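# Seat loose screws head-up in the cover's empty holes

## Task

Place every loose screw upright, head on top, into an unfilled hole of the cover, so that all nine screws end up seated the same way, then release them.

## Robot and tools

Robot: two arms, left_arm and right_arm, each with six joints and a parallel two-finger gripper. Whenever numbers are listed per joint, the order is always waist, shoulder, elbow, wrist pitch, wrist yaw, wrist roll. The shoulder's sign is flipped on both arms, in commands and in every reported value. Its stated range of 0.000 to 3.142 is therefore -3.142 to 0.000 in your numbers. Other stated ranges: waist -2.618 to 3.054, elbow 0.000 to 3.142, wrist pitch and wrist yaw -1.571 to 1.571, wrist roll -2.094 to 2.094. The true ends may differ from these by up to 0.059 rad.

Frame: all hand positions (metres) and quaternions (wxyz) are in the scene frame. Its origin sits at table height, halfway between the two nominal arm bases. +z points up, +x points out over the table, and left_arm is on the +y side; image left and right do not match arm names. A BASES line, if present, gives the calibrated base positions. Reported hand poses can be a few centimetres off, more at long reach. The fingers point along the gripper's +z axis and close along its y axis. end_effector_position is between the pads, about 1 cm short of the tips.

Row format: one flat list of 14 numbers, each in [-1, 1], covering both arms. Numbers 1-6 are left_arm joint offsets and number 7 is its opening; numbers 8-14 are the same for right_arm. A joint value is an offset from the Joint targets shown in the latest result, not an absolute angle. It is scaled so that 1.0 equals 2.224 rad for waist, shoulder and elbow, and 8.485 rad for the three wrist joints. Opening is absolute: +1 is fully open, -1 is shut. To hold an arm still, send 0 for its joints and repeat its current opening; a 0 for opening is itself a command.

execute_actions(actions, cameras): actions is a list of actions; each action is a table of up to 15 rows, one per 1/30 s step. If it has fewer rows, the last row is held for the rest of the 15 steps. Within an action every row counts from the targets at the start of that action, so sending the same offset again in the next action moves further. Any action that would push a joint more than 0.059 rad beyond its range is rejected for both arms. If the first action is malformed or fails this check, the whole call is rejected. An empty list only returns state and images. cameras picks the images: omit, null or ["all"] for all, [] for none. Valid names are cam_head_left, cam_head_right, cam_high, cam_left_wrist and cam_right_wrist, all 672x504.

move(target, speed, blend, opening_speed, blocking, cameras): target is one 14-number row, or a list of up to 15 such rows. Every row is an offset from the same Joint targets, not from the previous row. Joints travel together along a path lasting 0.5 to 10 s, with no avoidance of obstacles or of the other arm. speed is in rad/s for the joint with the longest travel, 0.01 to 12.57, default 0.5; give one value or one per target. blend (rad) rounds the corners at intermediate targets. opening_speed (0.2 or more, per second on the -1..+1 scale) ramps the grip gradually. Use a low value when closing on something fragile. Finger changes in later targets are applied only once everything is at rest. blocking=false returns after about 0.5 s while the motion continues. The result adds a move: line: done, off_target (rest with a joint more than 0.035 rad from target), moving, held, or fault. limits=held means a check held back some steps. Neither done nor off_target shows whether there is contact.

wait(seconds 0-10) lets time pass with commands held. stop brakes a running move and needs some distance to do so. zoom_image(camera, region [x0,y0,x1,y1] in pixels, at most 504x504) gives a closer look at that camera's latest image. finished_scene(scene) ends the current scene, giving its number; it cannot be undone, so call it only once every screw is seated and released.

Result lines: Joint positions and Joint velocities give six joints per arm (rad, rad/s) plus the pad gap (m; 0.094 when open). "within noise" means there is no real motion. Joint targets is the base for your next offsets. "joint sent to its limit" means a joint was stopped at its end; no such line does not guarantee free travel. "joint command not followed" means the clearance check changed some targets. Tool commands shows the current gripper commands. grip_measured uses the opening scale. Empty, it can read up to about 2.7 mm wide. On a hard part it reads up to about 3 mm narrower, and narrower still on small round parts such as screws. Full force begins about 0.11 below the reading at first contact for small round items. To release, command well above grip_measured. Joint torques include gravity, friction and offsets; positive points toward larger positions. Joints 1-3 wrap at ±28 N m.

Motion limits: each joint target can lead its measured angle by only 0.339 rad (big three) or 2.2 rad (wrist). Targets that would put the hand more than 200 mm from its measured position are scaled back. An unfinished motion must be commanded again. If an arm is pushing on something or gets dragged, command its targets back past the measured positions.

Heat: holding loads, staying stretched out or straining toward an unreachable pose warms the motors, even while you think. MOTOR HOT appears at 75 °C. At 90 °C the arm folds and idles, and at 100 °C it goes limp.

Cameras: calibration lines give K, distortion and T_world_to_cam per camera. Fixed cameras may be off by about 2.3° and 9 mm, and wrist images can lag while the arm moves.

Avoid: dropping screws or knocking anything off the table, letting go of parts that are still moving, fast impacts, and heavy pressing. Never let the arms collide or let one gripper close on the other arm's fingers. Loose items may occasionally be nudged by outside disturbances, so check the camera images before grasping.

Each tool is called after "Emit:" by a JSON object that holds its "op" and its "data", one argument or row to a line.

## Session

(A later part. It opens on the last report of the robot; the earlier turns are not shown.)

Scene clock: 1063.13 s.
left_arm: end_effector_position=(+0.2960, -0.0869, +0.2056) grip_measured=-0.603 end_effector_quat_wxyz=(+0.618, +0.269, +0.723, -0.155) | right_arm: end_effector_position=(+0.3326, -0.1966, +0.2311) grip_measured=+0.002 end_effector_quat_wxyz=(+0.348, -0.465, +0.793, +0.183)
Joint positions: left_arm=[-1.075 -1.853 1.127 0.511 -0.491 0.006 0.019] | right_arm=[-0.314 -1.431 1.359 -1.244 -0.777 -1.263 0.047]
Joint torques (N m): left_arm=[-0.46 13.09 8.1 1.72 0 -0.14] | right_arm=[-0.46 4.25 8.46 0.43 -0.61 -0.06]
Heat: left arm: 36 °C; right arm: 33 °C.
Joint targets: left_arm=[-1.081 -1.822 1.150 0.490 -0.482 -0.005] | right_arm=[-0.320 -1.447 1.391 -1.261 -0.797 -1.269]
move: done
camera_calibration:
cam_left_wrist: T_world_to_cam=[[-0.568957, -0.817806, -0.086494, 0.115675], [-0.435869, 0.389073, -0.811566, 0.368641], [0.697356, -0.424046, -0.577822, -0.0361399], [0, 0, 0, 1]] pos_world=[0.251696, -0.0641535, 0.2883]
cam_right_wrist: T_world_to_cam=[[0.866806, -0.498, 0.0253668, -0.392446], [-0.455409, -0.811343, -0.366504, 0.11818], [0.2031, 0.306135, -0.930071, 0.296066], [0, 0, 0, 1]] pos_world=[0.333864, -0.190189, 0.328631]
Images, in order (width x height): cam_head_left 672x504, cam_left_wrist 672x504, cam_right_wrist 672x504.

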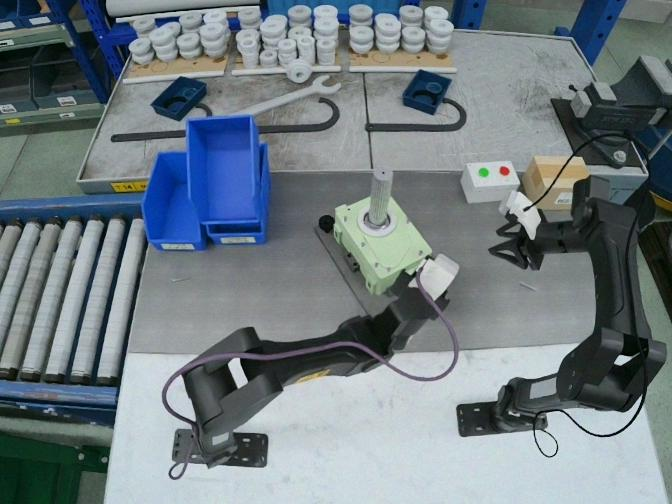

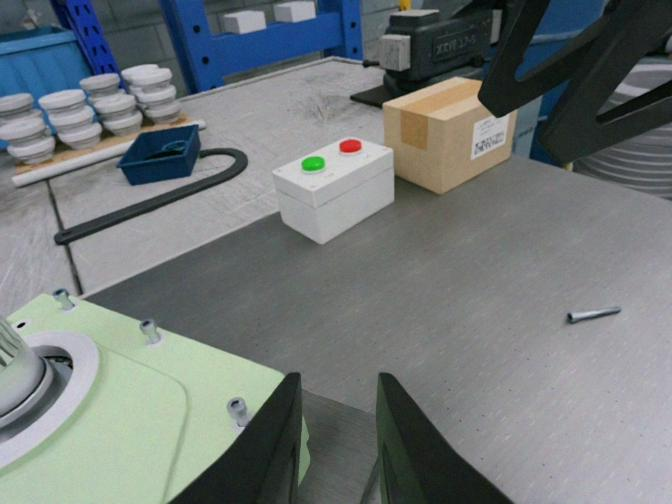

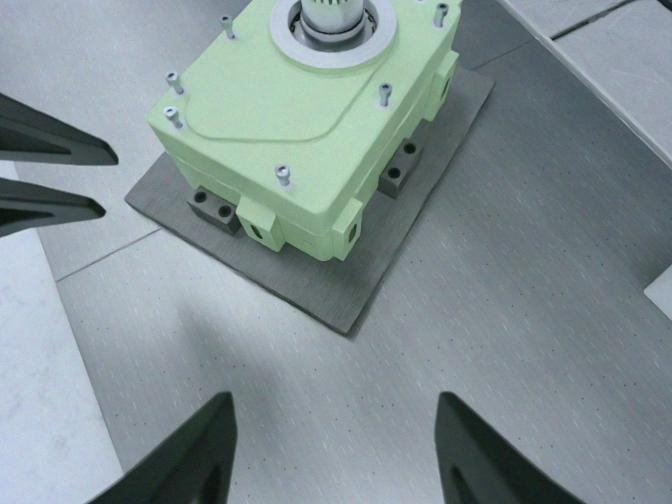

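Emit:
{"op": "move", "data": {
  "target": [
    [0,-0.0036,0.2473,-0.2227,0.0575,0,-0.6,0,0,0,0,0,0,0],
    [0.6799,-0.0036,0.2473,-0.2227,0.0575,-0.155,-0.4,0,0,0,0,0,0,0],
    [0.6799,-0.1596,0.3417,-0.2094,0.0575,-0.155,-0.4,0,0,0,0,0,0,0]
  ],
  "speed": [1.0,1.0,0.4],
  "blend": 0.1,
  "cameras": ["cam_left_wrist","cam_head_left","cam_head_right"]
}}

Scene clock: 1095.50 s.
left_arm: end_effector_position=(+0.3609, +0.5216, +0.0834) grip_measured=-0.403 end_effector_quat_wxyz=(+0.000, +0.757, -0.653, +0.003) | right_arm: end_effector_position=(+0.3326, -0.1966, +0.2311) grip_measured=+0.002 end_effector_quat_wxyz=(+0.348, -0.465, +0.793, +0.183)
Joint positions: left_arm=[0.436 -2.154 1.885 -1.299 0.006 -1.31 0.028] | right_arm=[-0.314 -1.431 1.359 -1.244 -0.777 -1.263 0.047]
Joint torques (N m): left_arm=[-0.42 9.83 7.46 0.61 -0.03 -0.1] | right_arm=[-0.46 4.25 8.46 0.43 -0.61 -0.07]
Heat: left arm: 36 °C; right arm: 33 °C.
Joint targets: left_arm=[0.432 -2.177 1.911 -1.286 0.006 -1.321] | right_arm=[-0.320 -1.447 1.391 -1.261 -0.797 -1.269]
move: done; blend cut to 0 rad at target 2
camera_calibration:
cam_left_wrist: T_world_to_cam=[[0.985461, 0.169766, -0.00673378, -0.443155], [0.156822, -0.893644, 0.420484, 0.413464], [0.0653663, -0.415427, -0.907275, 0.357037], [0, 0, 0, 1]] pos_world=[0.348534, 0.593045, 0.147091]
Images, in order (width x height): cam_head_left 672x504, cam_head_right 672x504, cam_left_wrist 672x504.

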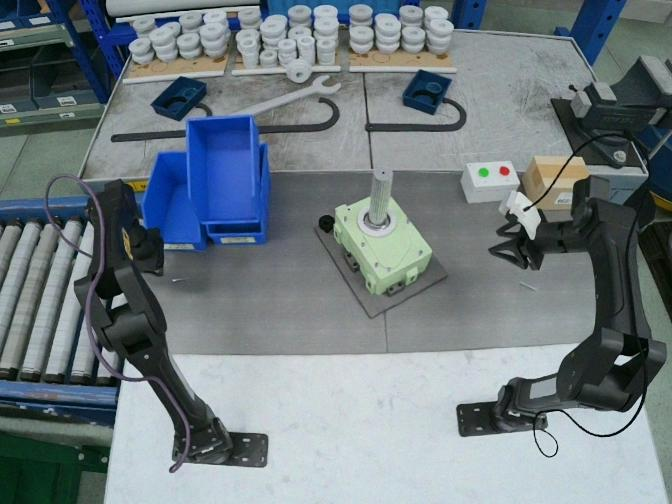

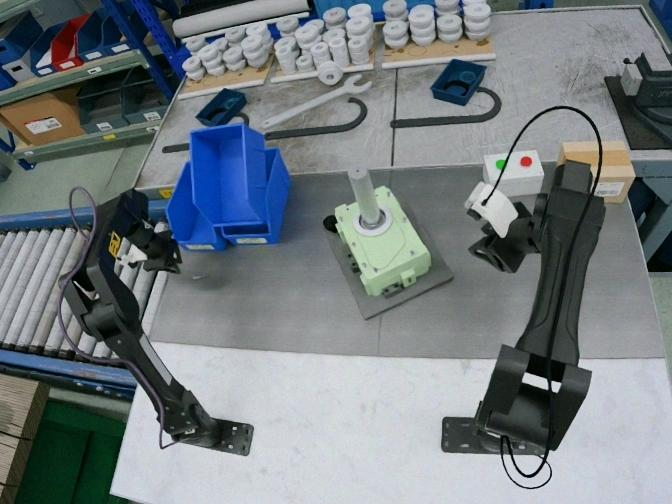

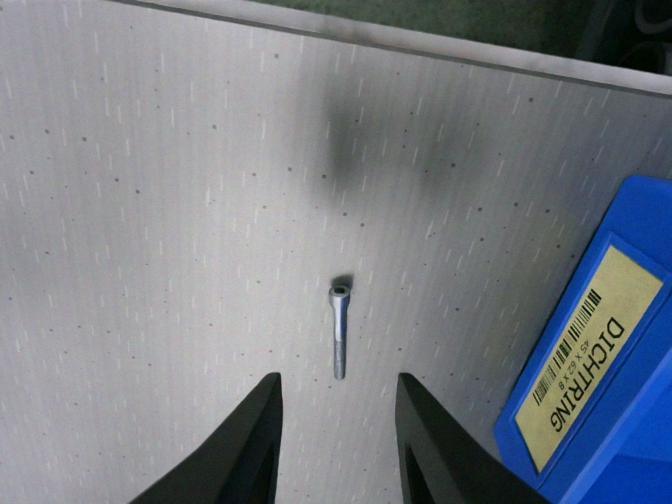

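Emit:
{"op": "move", "data": {
  "target": [-0.0180,-0.0090,-0.0904,0.0210,-0.0066,-0.0045,-0.4,0,0,0,0,0,0,0],
  "speed": 0.4,
  "cameras": ["cam_left_wrist"]
}}

Scene clock: 1130.77 s.
left_arm: end_effector_position=(+0.3622, +0.5107, +0.0347) grip_measured=-0.403 end_effector_quat_wxyz=(-0.006, +0.756, -0.655, -0.015) | right_arm: end_effector_position=(+0.3326, -0.1966, +0.2311) grip_measured=+0.002 end_effector_quat_wxyz=(+0.348, -0.465, +0.793, +0.183)
Joint positions: left_arm=[0.394 -2.173 1.72 -1.122 -0.033 -1.348 0.028] | right_arm=[-0.314 -1.431 1.359 -1.244 -0.777 -1.263 0.047]
Joint torques (N m): left_arm=[-0.34 9.84 4.46 0.6 -0.21 -0.12] | right_arm=[-0.46 4.25 8.44 0.43 -0.6 -0.07]
Heat: left arm: 36 °C; right arm: 33 °C.
Joint targets: left_arm=[0.391 -2.197 1.709 -1.108 -0.050 -1.359] | right_arm=[-0.320 -1.447 1.391 -1.261 -0.797 -1.269]
move: done
camera_calibration:
cam_left_wrist: T_world_to_cam=[[0.985965, 0.165638, -0.0209032, -0.440471], [0.160731, -0.907897, 0.387155, 0.431023], [0.0451496, -0.385081, -0.921778, 0.300633], [0, 0, 0, 1]] pos_world=[0.351437, 0.580052, 0.101037]
Images, in order (width x height): cam_left_wrist 672x504.

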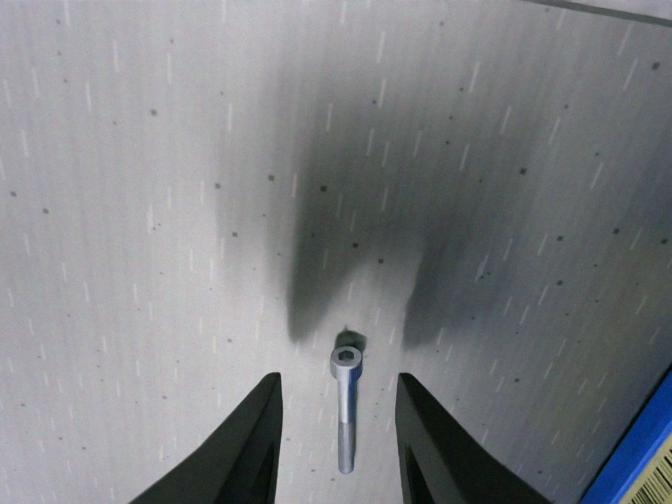

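Emit:
{"op": "move", "data": {
  "target": [-0.0027,-0.0148,-0.0108,0.0057,0,0,-0.4,0,0,0,0,0,0,0],
  "speed": 0.15,
  "cameras": ["cam_left_wrist"]
}}

Scene clock: 1159.83 s.
left_arm: end_effector_position=(+0.3657, +0.5109, +0.0212) grip_measured=-0.403 end_effector_quat_wxyz=(-0.008, +0.755, -0.656, -0.016) | right_arm: end_effector_position=(+0.3326, -0.1966, +0.2311) grip_measured=+0.002 end_effector_quat_wxyz=(+0.348, -0.465, +0.793, +0.183)
Joint positions: left_arm=[0.391 -2.196 1.703 -1.079 -0.035 -1.348 0.028] | right_arm=[-0.314 -1.431 1.359 -1.244 -0.777 -1.263 0.047]
Joint torques (N m): left_arm=[-0.54 9.11 3.93 0.66 -0.22 -0.13] | right_arm=[-0.46 4.26 8.46 0.43 -0.6 -0.07]
Heat: left arm: 36 °C; right arm: 33 °C.
Joint targets: left_arm=[0.385 -2.230 1.686 -1.060 -0.050 -1.359] | right_arm=[-0.320 -1.447 1.391 -1.261 -0.797 -1.269]
move: done
camera_calibration:
cam_left_wrist: T_world_to_cam=[[0.986433, 0.163055, -0.0190373, -0.44302], [0.15774, -0.909327, 0.385021, 0.437637], [0.0454686, -0.382801, -0.922711, 0.286733], [0, 0, 0, 1]] pos_world=[0.354939, 0.579954, 0.0876381]
Images, in order (width x height): cam_left_wrist 672x504.

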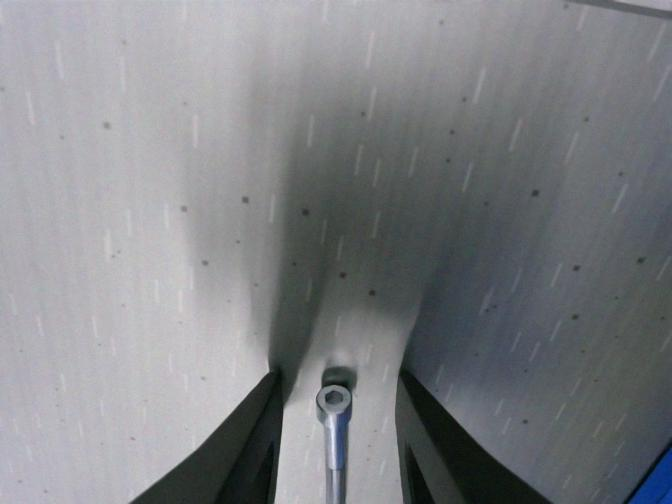

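Emit:
{"op": "move", "data": {
  "target": [-0.0032,0,0,0,0,0,-0.4,0,0,0,0,0,0,0],
  "speed": 0.1,
  "cameras": ["cam_left_wrist"]
}}

Scene clock: 1167.30 s.
left_arm: end_effector_position=(+0.3662, +0.5096, +0.0212) grip_measured=-0.403 end_effector_quat_wxyz=(-0.008, +0.753, -0.657, -0.017) | right_arm: end_effector_position=(+0.3326, -0.1966, +0.2311) grip_measured=+0.002 end_effector_quat_wxyz=(+0.348, -0.465, +0.793, +0.183)
Joint positions: left_arm=[0.386 -2.196 1.703 -1.079 -0.038 -1.348 0.028] | right_arm=[-0.314 -1.431 1.359 -1.244 -0.777 -1.263 0.047]
Joint torques (N m): left_arm=[-0.68 9.07 3.93 0.66 -0.2 -0.13] | right_arm=[-0.46 4.26 8.46 0.43 -0.6 -0.07]
Heat: left arm: 36 °C; right arm: 33 °C.
Joint targets: left_arm=[0.378 -2.230 1.686 -1.060 -0.050 -1.359] | right_arm=[-0.320 -1.447 1.391 -1.261 -0.797 -1.269]
move: done
camera_calibration:
cam_left_wrist: T_world_to_cam=[[0.987138, 0.158666, -0.0196102, -0.441341], [0.154041, -0.911119, 0.382275, 0.438741], [0.0427868, -0.380379, -0.923841, 0.285997], [0, 0, 0, 1]] pos_world=[0.355843, 0.578558, 0.0878414]
Images, in order (width x height): cam_left_wrist 672x504.

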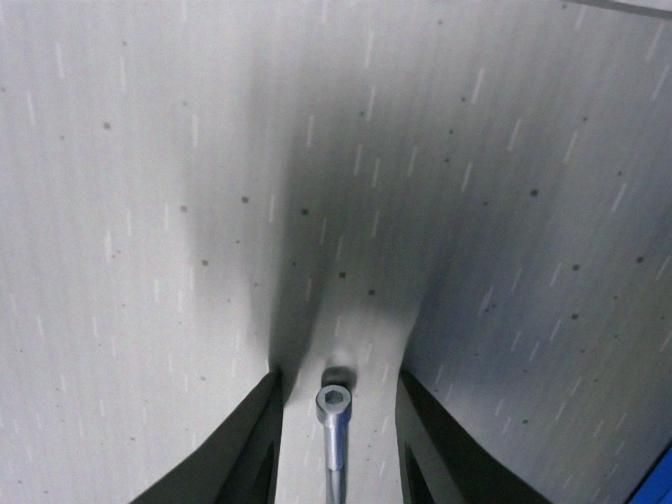

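Emit:
{"op": "wait", "data": {
  "seconds": 0.1,
  "cameras": ["cam_left_wrist"]
}}

Scene clock: 1172.67 s.
left_arm: end_effector_position=(+0.3662, +0.5097, +0.0212) grip_measured=-0.403 end_effector_quat_wxyz=(-0.009, +0.753, -0.657, -0.017) | right_arm: end_effector_position=(+0.3326, -0.1966, +0.2311) grip_measured=+0.002 end_effector_quat_wxyz=(+0.348, -0.465, +0.793, +0.183)
Joint positions: left_arm=[0.386 -2.196 1.703 -1.079 -0.038 -1.348 0.028] | right_arm=[-0.314 -1.431 1.359 -1.244 -0.777 -1.263 0.047]
Joint torques (N m): left_arm=[-0.68 8.92 3.86 0.68 -0.14 -0.12] | right_arm=[-0.46 4.25 8.44 0.43 -0.6 -0.07]
Heat: left arm: 35 °C; right arm: 33 °C.
Joint targets: left_arm=[0.378 -2.230 1.686 -1.060 -0.050 -1.359] | right_arm=[-0.320 -1.447 1.391 -1.261 -0.797 -1.269]
Tool commands: left_gripper/opening=-0.4 right_gripper/opening=+0.0
wait: 0.10 s; at rest from the start
camera_calibration:
cam_left_wrist: T_world_to_cam=[[0.987148, 0.158587, -0.0197371, -0.441303], [0.154031, -0.911253, 0.381959, 0.438941], [0.0425882, -0.38009, -0.923968, 0.285951], [0, 0, 0, 1]] pos_world=[0.355843, 0.578658, 0.0878419]
Images, in order (width x height): cam_left_wrist 672x504.

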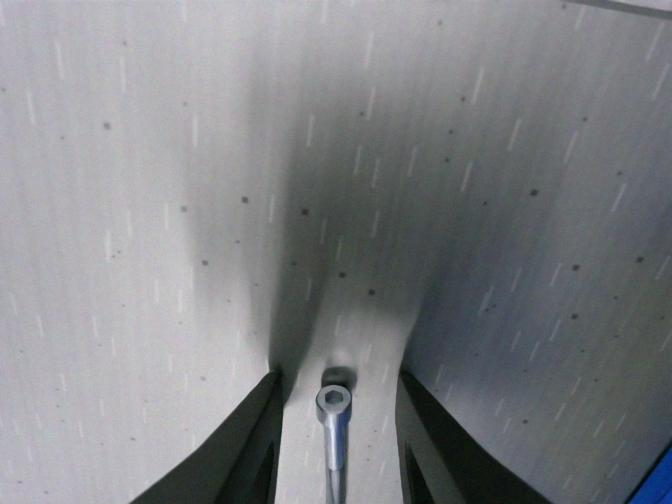

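Emit:
{"op": "move", "data": {
  "target": [-0.0010,0,0.0198,0,0,0,-0.4,0,0,0,0,0,0,0],
  "speed": 0.1,
  "cameras": ["cam_left_wrist"]
}}

Scene clock: 1184.73 s.
left_arm: end_effector_position=(+0.3685, +0.5086, +0.0216) grip_measured=-0.403 end_effector_quat_wxyz=(-0.012, +0.752, -0.659, -0.016) | right_arm: end_effector_position=(+0.3326, -0.1966, +0.2311) grip_measured=+0.002 end_effector_quat_wxyz=(+0.348, -0.465, +0.793, +0.183)
Joint positions: left_arm=[0.382 -2.196 1.704 -1.073 -0.039 -1.348 0.028] | right_arm=[-0.314 -1.431 1.359 -1.244 -0.777 -1.263 0.047]
Joint torques (N m): left_arm=[-0.58 9.13 7.45 0.64 -0.13 -0.12] | right_arm=[-0.46 4.25 8.46 0.43 -0.6 -0.07]
Heat: left arm: 35 °C; right arm: 33 °C.
Joint targets: left_arm=[0.376 -2.230 1.729 -1.060 -0.050 -1.359] | right_arm=[-0.320 -1.447 1.391 -1.261 -0.797 -1.269]
move: done
camera_calibration:
cam_left_wrist: T_world_to_cam=[[0.987952, 0.154201, -0.0131163, -0.441717], [0.147568, -0.913134, 0.380013, 0.440841], [0.0466213, -0.37737, -0.924888, 0.283016], [0, 0, 0, 1]] pos_world=[0.358147, 0.577462, 0.0884393]
Images, in order (width x height): cam_left_wrist 672x504.

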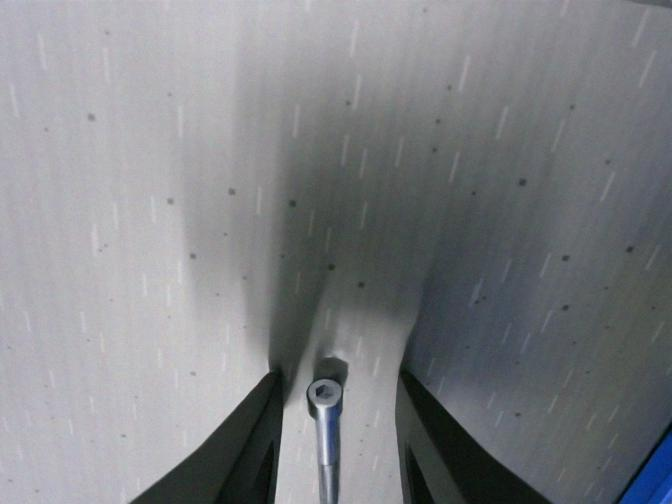

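Emit:
{"op": "move", "data": {
  "target": [0,0,0,0,0,0,-0.95,0,0,0,0,0,0,0],
  "opening_speed": 0.4,
  "cameras": ["cam_left_wrist"]
}}

Scene clock: 1195.77 s.
left_arm: end_effector_position=(+0.3688, +0.5087, +0.0217) grip_measured=-0.865 end_effector_quat_wxyz=(-0.012, +0.752, -0.659, -0.016) | right_arm: end_effector_position=(+0.3326, -0.1966, +0.2311) grip_measured=+0.002 end_effector_quat_wxyz=(+0.348, -0.465, +0.793, +0.183)
Joint positions: left_arm=[0.382 -2.196 1.704 -1.073 -0.039 -1.348 0.006] | right_arm=[-0.314 -1.431 1.359 -1.244 -0.777 -1.263 0.047]
Joint torques (N m): left_arm=[-0.43 9.06 7.38 0.65 -0.18 -0.11] | right_arm=[-0.44 4.25 8.46 0.43 -0.6 -0.06]
Heat: left arm: 35 °C; right arm: 33 °C.
Joint targets: left_arm=[0.376 -2.230 1.730 -1.060 -0.050 -1.359] | right_arm=[-0.320 -1.447 1.391 -1.261 -0.797 -1.269]
move: done
camera_calibration:
cam_left_wrist: T_world_to_cam=[[0.987962, 0.154229, -0.0119891, -0.442049], [0.147181, -0.913292, 0.379782, 0.441116], [0.047624, -0.376975, -0.924998, 0.282559], [0, 0, 0, 1]] pos_world=[0.358347, 0.577562, 0.0885387]
Images, in order (width x height): cam_left_wrist 672x504.

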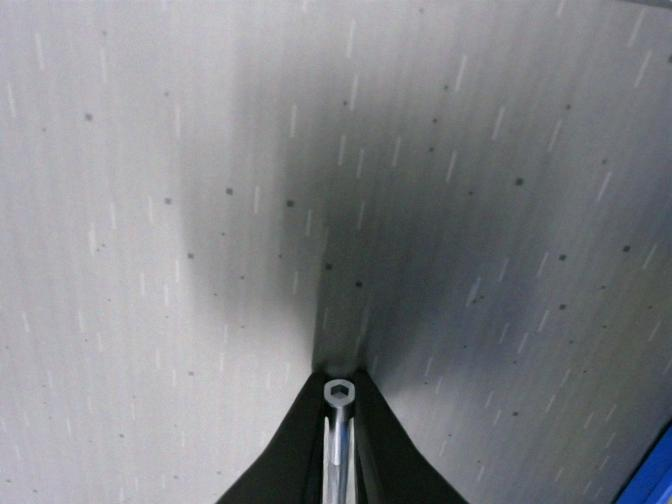

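Emit:
{"op": "move", "data": {
  "target": [
    [0,0.18,0.0,-0.040,0.005,0,-0.95,0,0,0,0,0,0,0],
    [-0.386,0.18,0.0,-0.040,0.006,0.16,-0.95,0.3844,0.0531,-0.0935,0.0774,0.0939,0.1496,0],
    [-0.386,0.18,-0.070,0.161,0.006,0.16,-0.95,0.3844,0.0531,-0.0935,0.0774,0.0939,0.1496,0]
  ],
  "speed": [0.4,0.8,0.8],
  "cameras": ["cam_head_left","cam_right_wrist","cam_left_wrist"]
}}

Scene clock: 1260.97 s.
left_arm: end_effector_position=(+0.4939, +0.0640, +0.3752) grip_measured=-0.866 end_effector_quat_wxyz=(+0.693, +0.174, +0.674, -0.187) | right_arm: end_effector_position=(+0.3638, -0.0273, +0.2272) grip_measured=+0.002 end_effector_quat_wxyz=(+0.378, -0.248, +0.886, +0.106)
Joint positions: left_arm=[-0.488 -1.85 1.591 0.289 0 -0.011 0.006] | right_arm=[0.532 -1.357 1.206 -0.613 -0.005 -0.005 0.047]
Joint torques (N m): left_arm=[0.2 12.52 5.57 2.1 0 0.05] | right_arm=[0.24 8.2 5.22 1.79 0.04 0.06]
Heat: left arm: 35 °C; right arm: 33 °C.
Joint targets: left_arm=[-0.483 -1.829 1.574 0.306 0.001 -0.001] | right_arm=[0.535 -1.329 1.183 -0.605 0.000 0.000]
move: done
camera_calibration:
cam_left_wrist: T_world_to_cam=[[-0.484187, -0.874277, 0.034673, 0.282618], [-0.355686, 0.160469, -0.920727, 0.549851], [0.799406, -0.458137, -0.388665, -0.131491], [0, 0, 0, 1]] pos_world=[0.437529, 0.0986111, 0.445358]
cam_right_wrist: T_world_to_cam=[[0.522222, -0.852763, -0.00892916, -0.211726], [-0.795602, -0.483395, -0.365166, 0.40065], [0.307084, 0.197802, -0.9309, 0.193664], [0, 0, 0, 1]] pos_world=[0.369855, -0.0251873, 0.324695]
Images, in order (width x height): cam_head_left 672x504, cam_left_wrist 672x504, cam_right_wrist 672x504.

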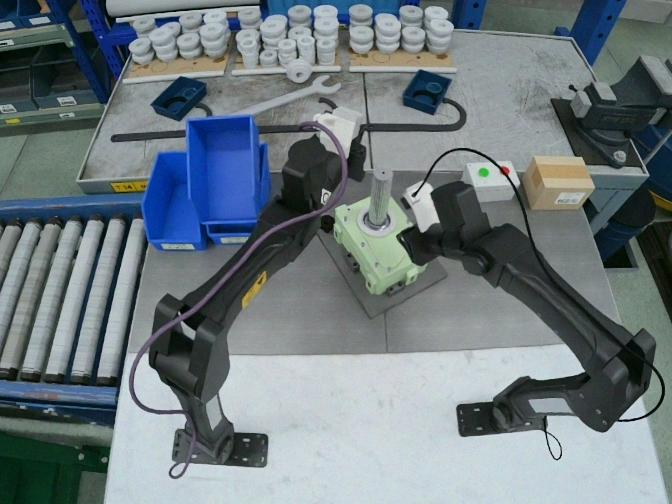

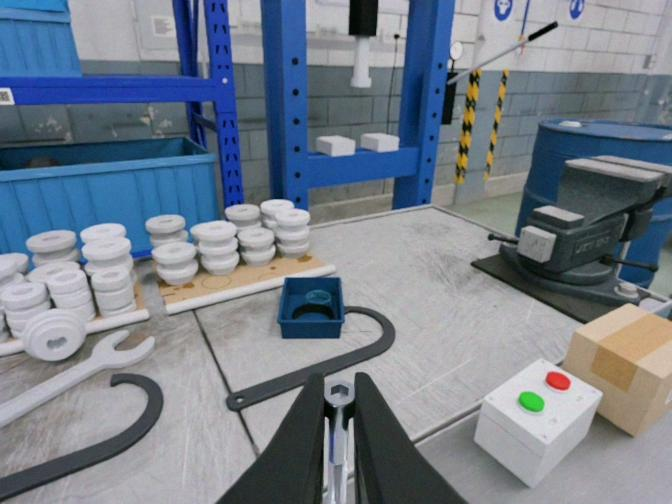

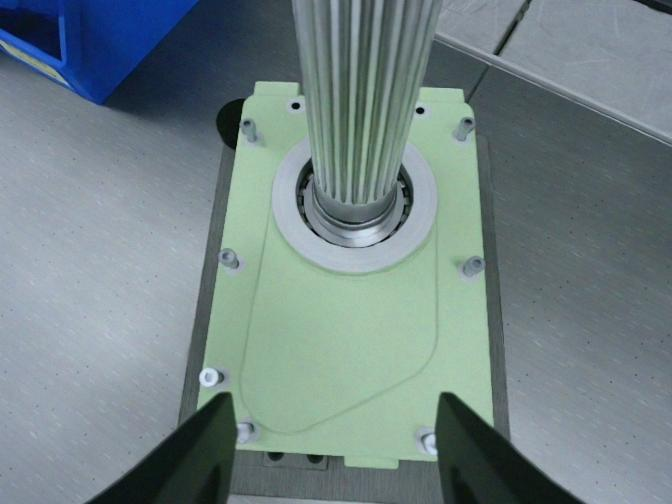

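Emit:
{"op": "move", "data": {
  "target": [0.0022,-0.1198,-0.2190,0.0786,0,0,-0.95,0,0,0,0,0,0,0],
  "speed": 0.3,
  "cameras": ["cam_head_left","cam_right_wrist","cam_left_wrist"]
}}

Emit:
{"op": "zoom_image", "data": {
  "camera": "cam_right_wrist",
  "region": [220, 40, 370, 190]
}}

Scene clock: 1294.90 s.
left_arm: end_effector_position=(+0.4858, +0.0711, +0.1776) grip_measured=-0.866 end_effector_quat_wxyz=(+0.678, +0.177, +0.690, -0.181) | right_arm: end_effector_position=(+0.3638, -0.0273, +0.2272) grip_measured=+0.002 end_effector_quat_wxyz=(+0.378, -0.248, +0.886, +0.106)
Joint positions: left_arm=[-0.484 -2.072 1.098 0.958 0 -0.01 0.006] | right_arm=[0.532 -1.357 1.206 -0.613 -0.005 -0.005 0.047]
Joint torques (N m): left_arm=[0.36 9.18 4.57 2.14 -0.03 0.05] | right_arm=[0.24 8.21 5.23 1.79 0.04 0.06]
Heat: left arm: 37 °C; right arm: 32 °C.
Joint targets: left_arm=[-0.478 -2.096 1.087 0.973 0.001 -0.001] | right_arm=[0.535 -1.329 1.183 -0.605 0.000 0.000]
move: done
camera_calibration:
cam_left_wrist: T_world_to_cam=[[-0.47953, -0.876918, 0.0326537, 0.290106], [-0.391663, 0.18058, -0.902215, 0.376607], [0.785271, -0.445429, -0.430049, -0.185218], [0, 0, 0, 1]] pos_world=[0.432064, 0.10389, 0.250654]
cam_right_wrist: T_world_to_cam=[[0.522002, -0.8529, -0.00864447, -0.21174], [-0.79567, -0.483274, -0.365179, 0.400682], [0.307284, 0.197502, -0.930897, 0.193582], [0, 0, 0, 1]] pos_world=[0.369855, -0.0251869, 0.324696]
Images, in order (width x height): cam_head_left 672x504, cam_left_wrist 672x504, cam_right_wrist 672x504.

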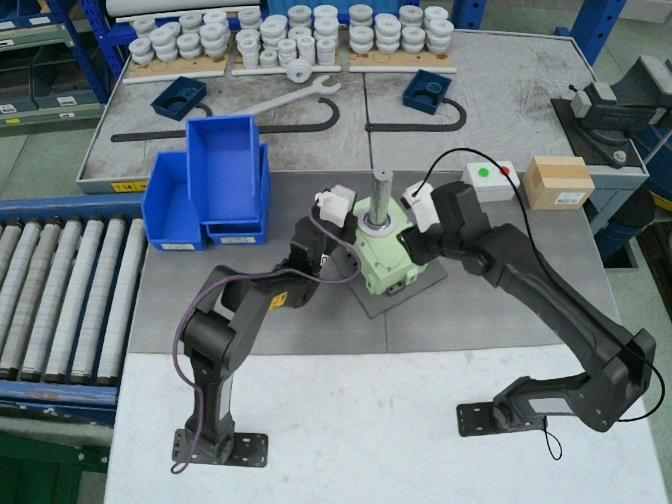

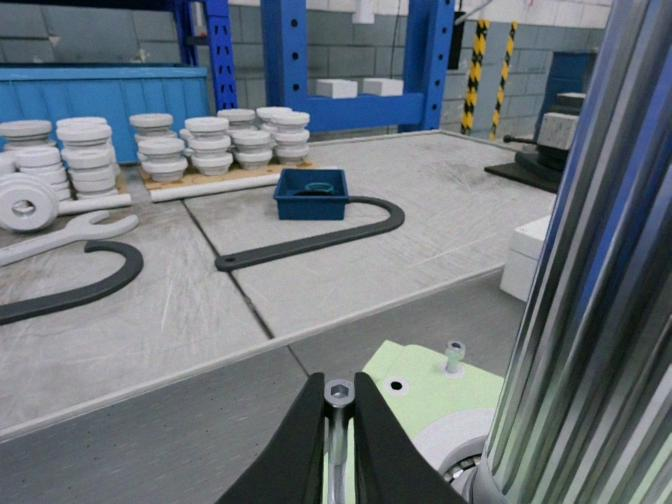

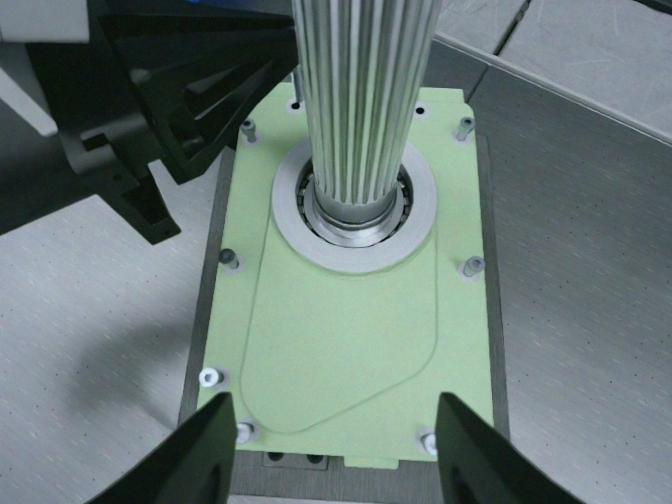

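Scaled by 3.360 from the camera's 672x504 image, which has a finer 960x720 frame.

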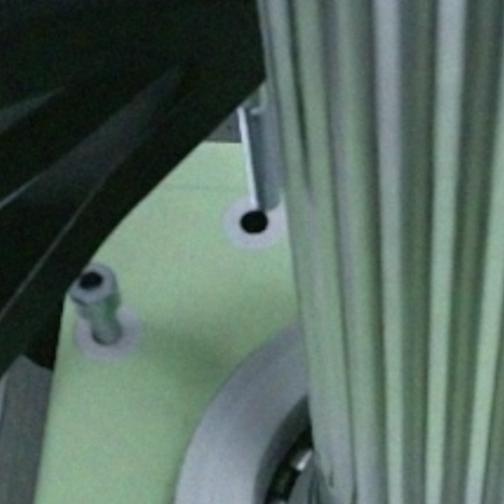

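Emit:
{"op": "move", "data": {
  "target": [0.0117,-0.0171,0.0162,0.0057,0,0,-0.95,0,0,0,0,0,0,0],
  "speed": 0.2,
  "cameras": ["cam_right_wrist","cam_left_wrist"]
}}

Emit:
{"op": "zoom_image", "data": {
  "camera": "cam_right_wrist",
  "region": [220, 40, 370, 190]
}}

Scene clock: 1313.97 s.
left_arm: end_effector_position=(+0.4954, +0.0847, +0.1701) grip_measured=-0.866 end_effector_quat_wxyz=(+0.685, +0.166, +0.688, -0.173) | right_arm: end_effector_position=(+0.3638, -0.0273, +0.2272) grip_measured=+0.002 end_effector_quat_wxyz=(+0.378, -0.248, +0.886, +0.106)
Joint positions: left_arm=[-0.456 -2.106 1.098 1.006 0 -0.01 0.006] | right_arm=[0.532 -1.357 1.206 -0.613 -0.005 -0.005 0.047]
Joint torques (N m): left_arm=[0.44 8.9 7.36 2.12 0 0.06] | right_arm=[0.24 8.2 5.23 1.79 0.04 0.06]
Heat: left arm: 38 °C; right arm: 33 °C.
Joint targets: left_arm=[-0.451 -2.134 1.123 1.022 0.001 -0.001] | right_arm=[0.535 -1.329 1.183 -0.604 0.000 0.000]
move: done
camera_calibration:
cam_left_wrist: T_world_to_cam=[[-0.455022, -0.889877, 0.0327692, 0.295697], [-0.385609, 0.163736, -0.908018, 0.370533], [0.802659, -0.425804, -0.417648, -0.202335], [0, 0, 0, 1]] pos_world=[0.439836, 0.116309, 0.242256]
cam_right_wrist: T_world_to_cam=[[0.521983, -0.852912, -0.00866969, -0.211724], [-0.79556, -0.483168, -0.365559, 0.400803], [0.307601, 0.197713, -0.930748, 0.193515], [0, 0, 0, 1]] pos_world=[0.369854, -0.0251875, 0.324796]
Images, in order (width x height): cam_left_wrist 672x504, cam_right_wrist 672x504.

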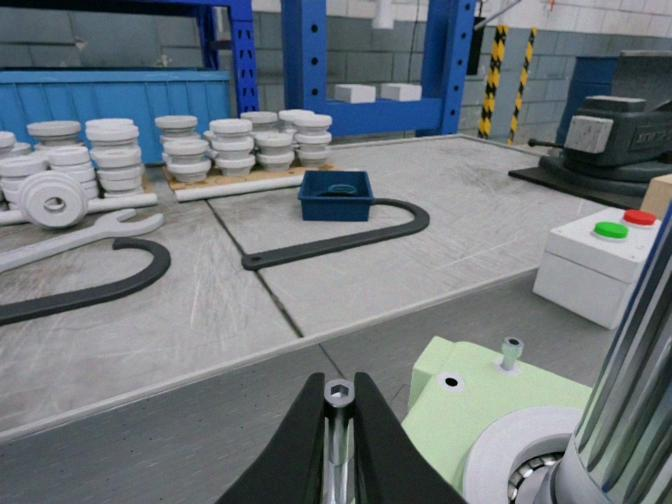

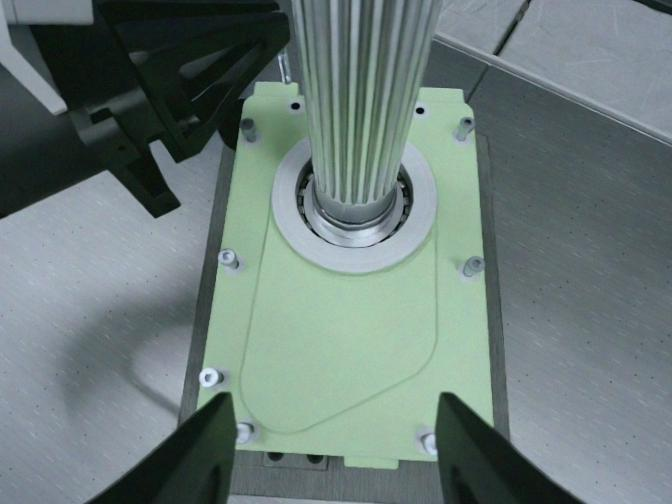

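Scaled by 3.360 from the camera's 672x504 image, which has a finer 960x720 frame.

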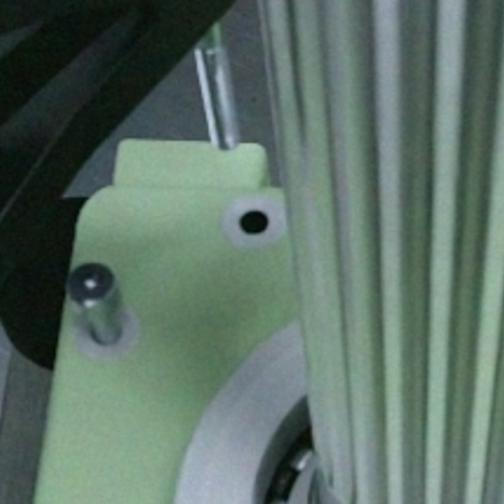

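Emit:
{"op": "move", "data": {
  "target": [-0.0083,-0.0144,-0.0205,0.0042,0,0,-0.95,0,0,0,0,0,0,0],
  "speed": 0.15,
  "cameras": ["cam_right_wrist","cam_left_wrist"]
}}

Emit:
{"op": "zoom_image", "data": {
  "camera": "cam_right_wrist",
  "region": [250, 60, 350, 160]
}}

Scene clock: 1338.13 s.
left_arm: end_effector_position=(+0.4932, +0.0800, +0.1588) grip_measured=-0.866 end_effector_quat_wxyz=(+0.684, +0.169, +0.688, -0.175) | right_arm: end_effector_position=(+0.3638, -0.0273, +0.2272) grip_measured=+0.002 end_effector_quat_wxyz=(+0.378, -0.248, +0.886, +0.106)
Joint positions: left_arm=[-0.464 -2.137 1.091 1.042 0 -0.009 0.006] | right_arm=[0.532 -1.357 1.206 -0.613 -0.005 -0.004 0.047]
Joint torques (N m): left_arm=[-0.49 9.02 4.19 2.16 0 0.08] | right_arm=[0.24 8.21 5.22 1.79 0.04 0.06]
Heat: left arm: 39 °C; right arm: 34 °C.
Joint targets: left_arm=[-0.470 -2.166 1.077 1.057 0.001 -0.001] | right_arm=[0.535 -1.329 1.183 -0.604 0.000 0.001]
move: done
camera_calibration:
cam_left_wrist: T_world_to_cam=[[-0.462791, -0.885877, 0.0323573, 0.294506], [-0.385203, 0.168091, -0.907394, 0.359603], [0.7984, -0.432398, -0.419033, -0.204317], [0, 0, 0, 1]] pos_world=[0.437942, 0.112104, 0.231156]
cam_right_wrist: T_world_to_cam=[[0.52178, -0.853033, -0.00891072, -0.211627], [-0.79573, -0.482911, -0.365529, 0.400942], [0.307506, 0.197817, -0.930757, 0.193525], [0, 0, 0, 1]] pos_world=[0.369954, -0.0251882, 0.324795]
Images, in order (width x height): cam_left_wrist 672x504, cam_right_wrist 672x504.

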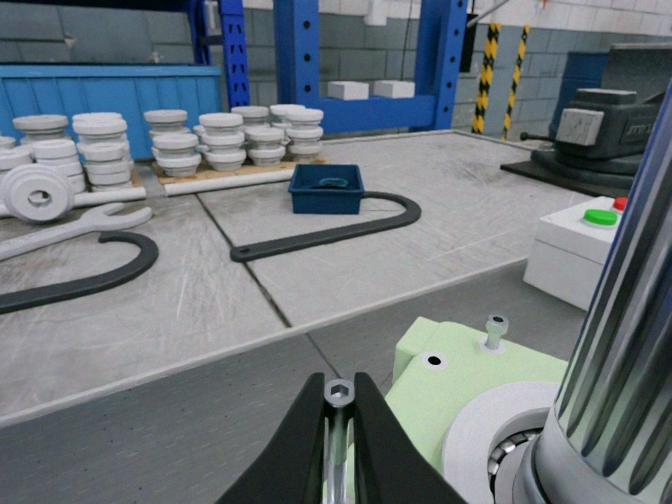

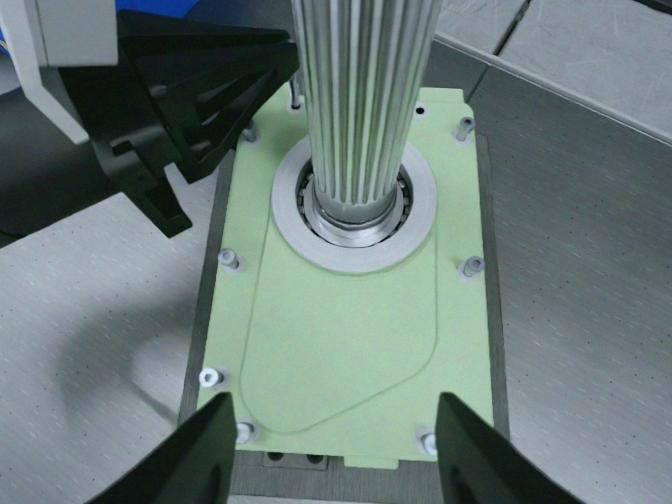

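Scaled by 5.040 from the camera's 672x504 image, which has a finer 960x720 frame.

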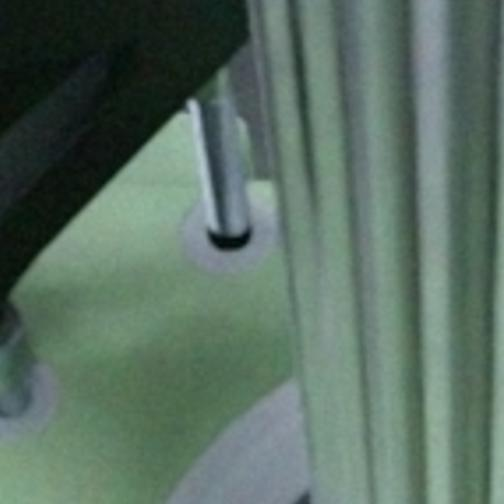

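Emit:
{"op": "move", "data": {
  "target": [0,-0.0100,-0.0017,0.0031,0,0,-0.95,0,0,0,0,0,0,0],
  "speed": 0.1,
  "cameras": ["cam_right_wrist"]
}}

Emit:
{"op": "zoom_image", "data": {
  "camera": "cam_right_wrist",
  "region": [250, 60, 350, 160]
}}

Scene clock: 1347.97 s.
left_arm: end_effector_position=(+0.4938, +0.0798, +0.1574) grip_measured=-0.866 end_effector_quat_wxyz=(+0.690, +0.168, +0.681, -0.177) | right_arm: end_effector_position=(+0.3638, -0.0273, +0.2272) grip_measured=+0.002 end_effector_quat_wxyz=(+0.378, -0.248, +0.886, +0.106)
Joint positions: left_arm=[-0.464 -2.155 1.091 1.08 0 -0.009 0.006] | right_arm=[0.532 -1.357 1.206 -0.613 -0.005 -0.004 0.047]
Joint torques (N m): left_arm=[-0.39 8.75 3.66 2.03 0 0.04] | right_arm=[0.23 8.2 5.23 1.79 0.04 0.06]
Heat: left arm: 38 °C; right arm: 34 °C.
Joint targets: left_arm=[-0.470 -2.188 1.073 1.083 0.001 -0.001] | right_arm=[0.535 -1.329 1.183 -0.604 0.000 0.000]
move: done
camera_calibration:
cam_right_wrist: T_world_to_cam=[[0.52178, -0.853033, -0.00891072, -0.211627], [-0.79573, -0.482911, -0.365529, 0.400942], [0.307506, 0.197817, -0.930757, 0.193525], [0, 0, 0, 1]] pos_world=[0.369954, -0.0251882, 0.324795]
Images, in order (width x height): cam_right_wrist 672x504.

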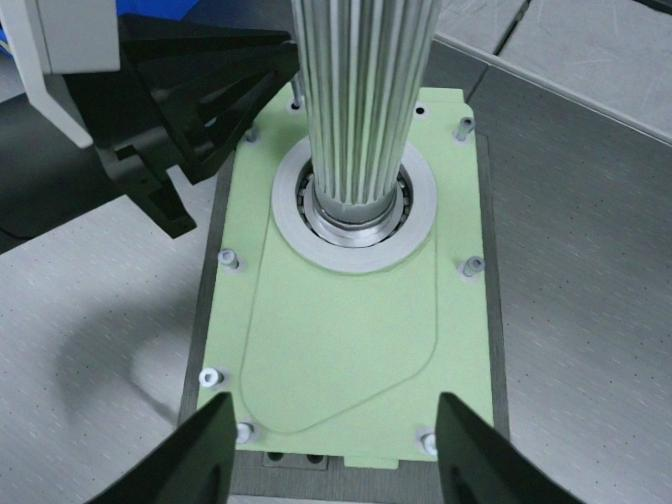

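Scaled by 5.040 from the camera's 672x504 image, which has a finer 960x720 frame.

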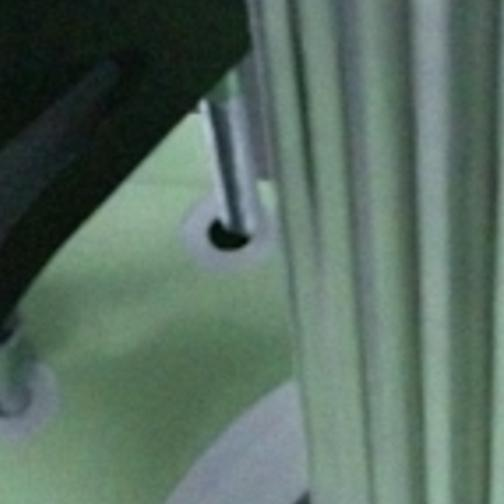

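Emit:
{"op": "move", "data": {
  "target": [-0.0013,0.0425,-0.0013,-0.0073,0,0,-0.95,0,0,0,0,0,0,0],
  "speed": 0.15,
  "cameras": ["cam_right_wrist"]
}}

Emit:
{"op": "zoom_image", "data": {
  "camera": "cam_right_wrist",
  "region": [250, 60, 350, 160]
}}

Scene clock: 1361.07 s.
left_arm: end_effector_position=(+0.4912, +0.0791, +0.1584) grip_measured=-0.866 end_effector_quat_wxyz=(+0.683, +0.171, +0.688, -0.176) | right_arm: end_effector_position=(+0.3638, -0.0273, +0.2272) grip_measured=+0.002 end_effector_quat_wxyz=(+0.378, -0.248, +0.886, +0.106)
Joint positions: left_arm=[-0.467 -2.132 1.085 1.041 0 -0.009 0.006] | right_arm=[0.532 -1.357 1.206 -0.613 -0.005 -0.004 0.047]
Joint torques (N m): left_arm=[-0.44 15.27 3.93 1.79 -0.01 0.03] | right_arm=[0.23 8.21 5.22 1.79 0.04 0.06]
Heat: left arm: 38 °C; right arm: 35 °C.
Joint targets: left_arm=[-0.473 -2.093 1.070 1.022 0.001 -0.001] | right_arm=[0.535 -1.329 1.183 -0.604 0.000 0.000]
move: off_target (left_arm); left_arm: the shoulder is farthest, 0.039 rad from its target
camera_calibration:
cam_right_wrist: T_world_to_cam=[[0.52178, -0.853033, -0.00891072, -0.211627], [-0.79573, -0.482911, -0.365529, 0.400942], [0.307506, 0.197817, -0.930757, 0.193525], [0, 0, 0, 1]] pos_world=[0.369954, -0.0251882, 0.324795]
Images, in order (width x height): cam_right_wrist 672x504.

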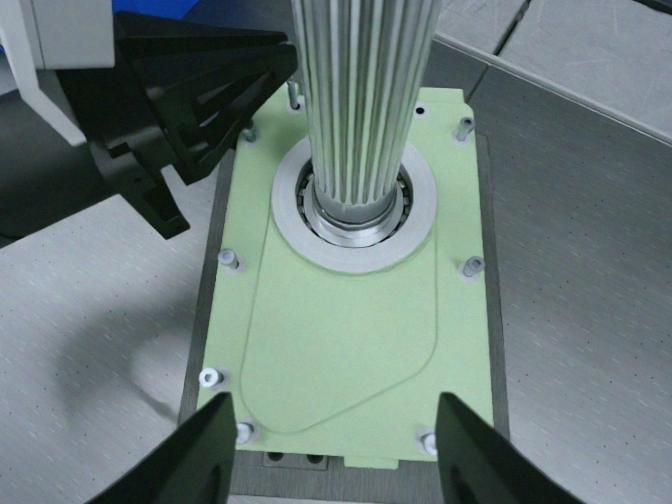

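Scaled by 5.040 from the camera's 672x504 image, which has a finer 960x720 frame.

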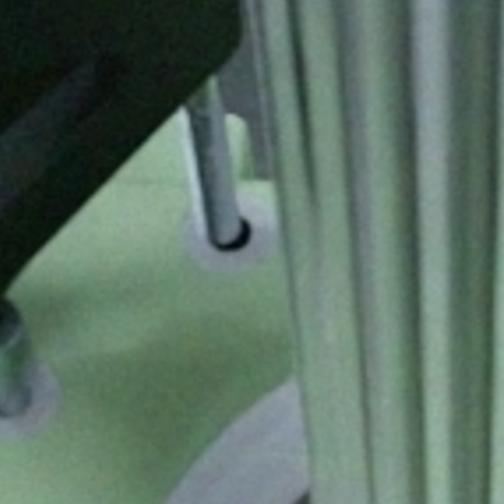

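Emit:
{"op": "move", "data": {
  "target": [-0.0006,-0.0432,-0.0013,0.0074,0,0,-0.95,0,0,0,0,0,0,0],
  "speed": 0.1,
  "cameras": ["cam_right_wrist"]
}}

Emit:
{"op": "zoom_image", "data": {
  "camera": "cam_right_wrist",
  "region": [250, 60, 350, 160]
}}

Scene clock: 1372.33 s.
left_arm: end_effector_position=(+0.4920, +0.0787, +0.1524) grip_measured=-0.866 end_effector_quat_wxyz=(+0.685, +0.170, +0.686, -0.177) | right_arm: end_effector_position=(+0.3638, -0.0273, +0.2272) grip_measured=+0.002 end_effector_quat_wxyz=(+0.378, -0.248, +0.886, +0.106)
Joint positions: left_arm=[-0.467 -2.158 1.085 1.075 0 -0.009 0.006] | right_arm=[0.532 -1.357 1.206 -0.613 -0.005 -0.004 0.047]
Joint torques (N m): left_arm=[-0.36 8.7 3.85 2.08 0 0.06] | right_arm=[0.24 8.2 5.23 1.78 0.04 0.06]
Heat: left arm: 38 °C; right arm: 35 °C.
Joint targets: left_arm=[-0.474 -2.190 1.068 1.084 0.001 -0.001] | right_arm=[0.535 -1.329 1.183 -0.604 0.000 0.000]
move: done
camera_calibration:
cam_right_wrist: T_world_to_cam=[[0.52178, -0.853033, -0.00891072, -0.211627], [-0.79573, -0.482911, -0.365529, 0.400942], [0.307506, 0.197817, -0.930757, 0.193525], [0, 0, 0, 1]] pos_world=[0.369954, -0.0251882, 0.324795]
Images, in order (width x height): cam_right_wrist 672x504.

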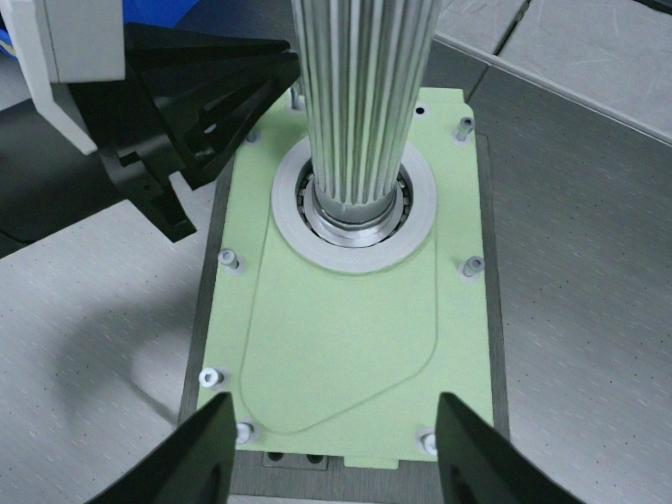

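Scaled by 5.040 from the camera's 672x504 image, which has a finer 960x720 frame.

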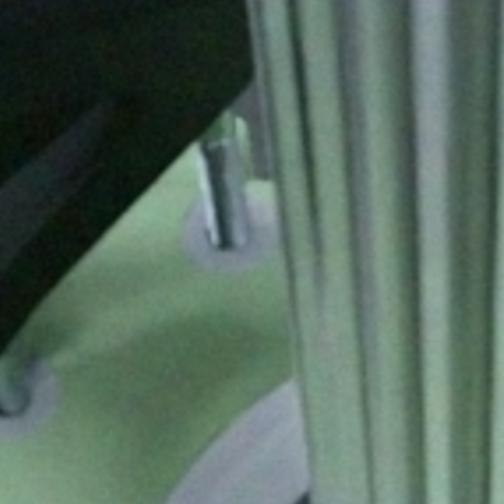

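Emit:
{"op": "move", "data": {
  "target": [0,-0.0070,-0.0011,0.0021,0,0,-0.95,0,0,0,0,0,0,0],
  "speed": 0.1,
  "cameras": ["cam_right_wrist"]
}}

Emit:
{"op": "zoom_image", "data": {
  "camera": "cam_right_wrist",
  "region": [220, 40, 320, 140]
}}

Scene clock: 1380.13 s.
left_arm: end_effector_position=(+0.4919, +0.0787, +0.1524) grip_measured=-0.866 end_effector_quat_wxyz=(+0.691, +0.169, +0.680, -0.178) | right_arm: end_effector_position=(+0.3638, -0.0273, +0.2272) grip_measured=+0.002 end_effector_quat_wxyz=(+0.378, -0.248, +0.886, +0.106)
Joint positions: left_arm=[-0.467 -2.17 1.082 1.107 0 -0.009 0.006] | right_arm=[0.532 -1.357 1.206 -0.613 -0.005 -0.004 0.047]
Joint torques (N m): left_arm=[-0.59 8.4 3.55 1.93 0.01 0.07] | right_arm=[0.24 8.2 5.23 1.79 0.04 0.06]
Heat: left arm: 38 °C; right arm: 35 °C.
Joint targets: left_arm=[-0.474 -2.205 1.065 1.102 0.001 -0.001] | right_arm=[0.535 -1.329 1.183 -0.604 0.000 0.000]
move: off_target (left_arm); left_arm: the shoulder is farthest, 0.036 rad from its target
camera_calibration:
cam_right_wrist: T_world_to_cam=[[0.52178, -0.853033, -0.00891072, -0.211627], [-0.79573, -0.482911, -0.365529, 0.400942], [0.307506, 0.197817, -0.930757, 0.193525], [0, 0, 0, 1]] pos_world=[0.369954, -0.0251882, 0.324795]
Images, in order (width x height): cam_right_wrist 672x504.

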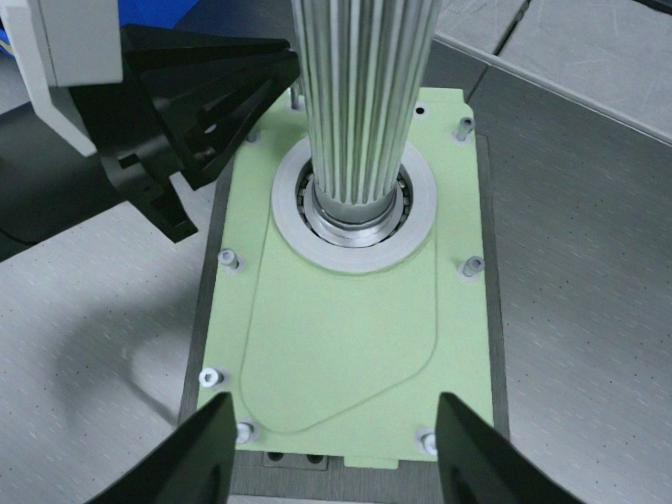

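Scaled by 5.040 from the camera's 672x504 image, which has a finer 960x720 frame.

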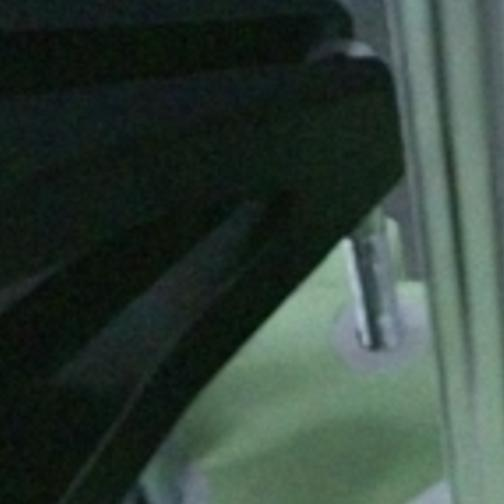

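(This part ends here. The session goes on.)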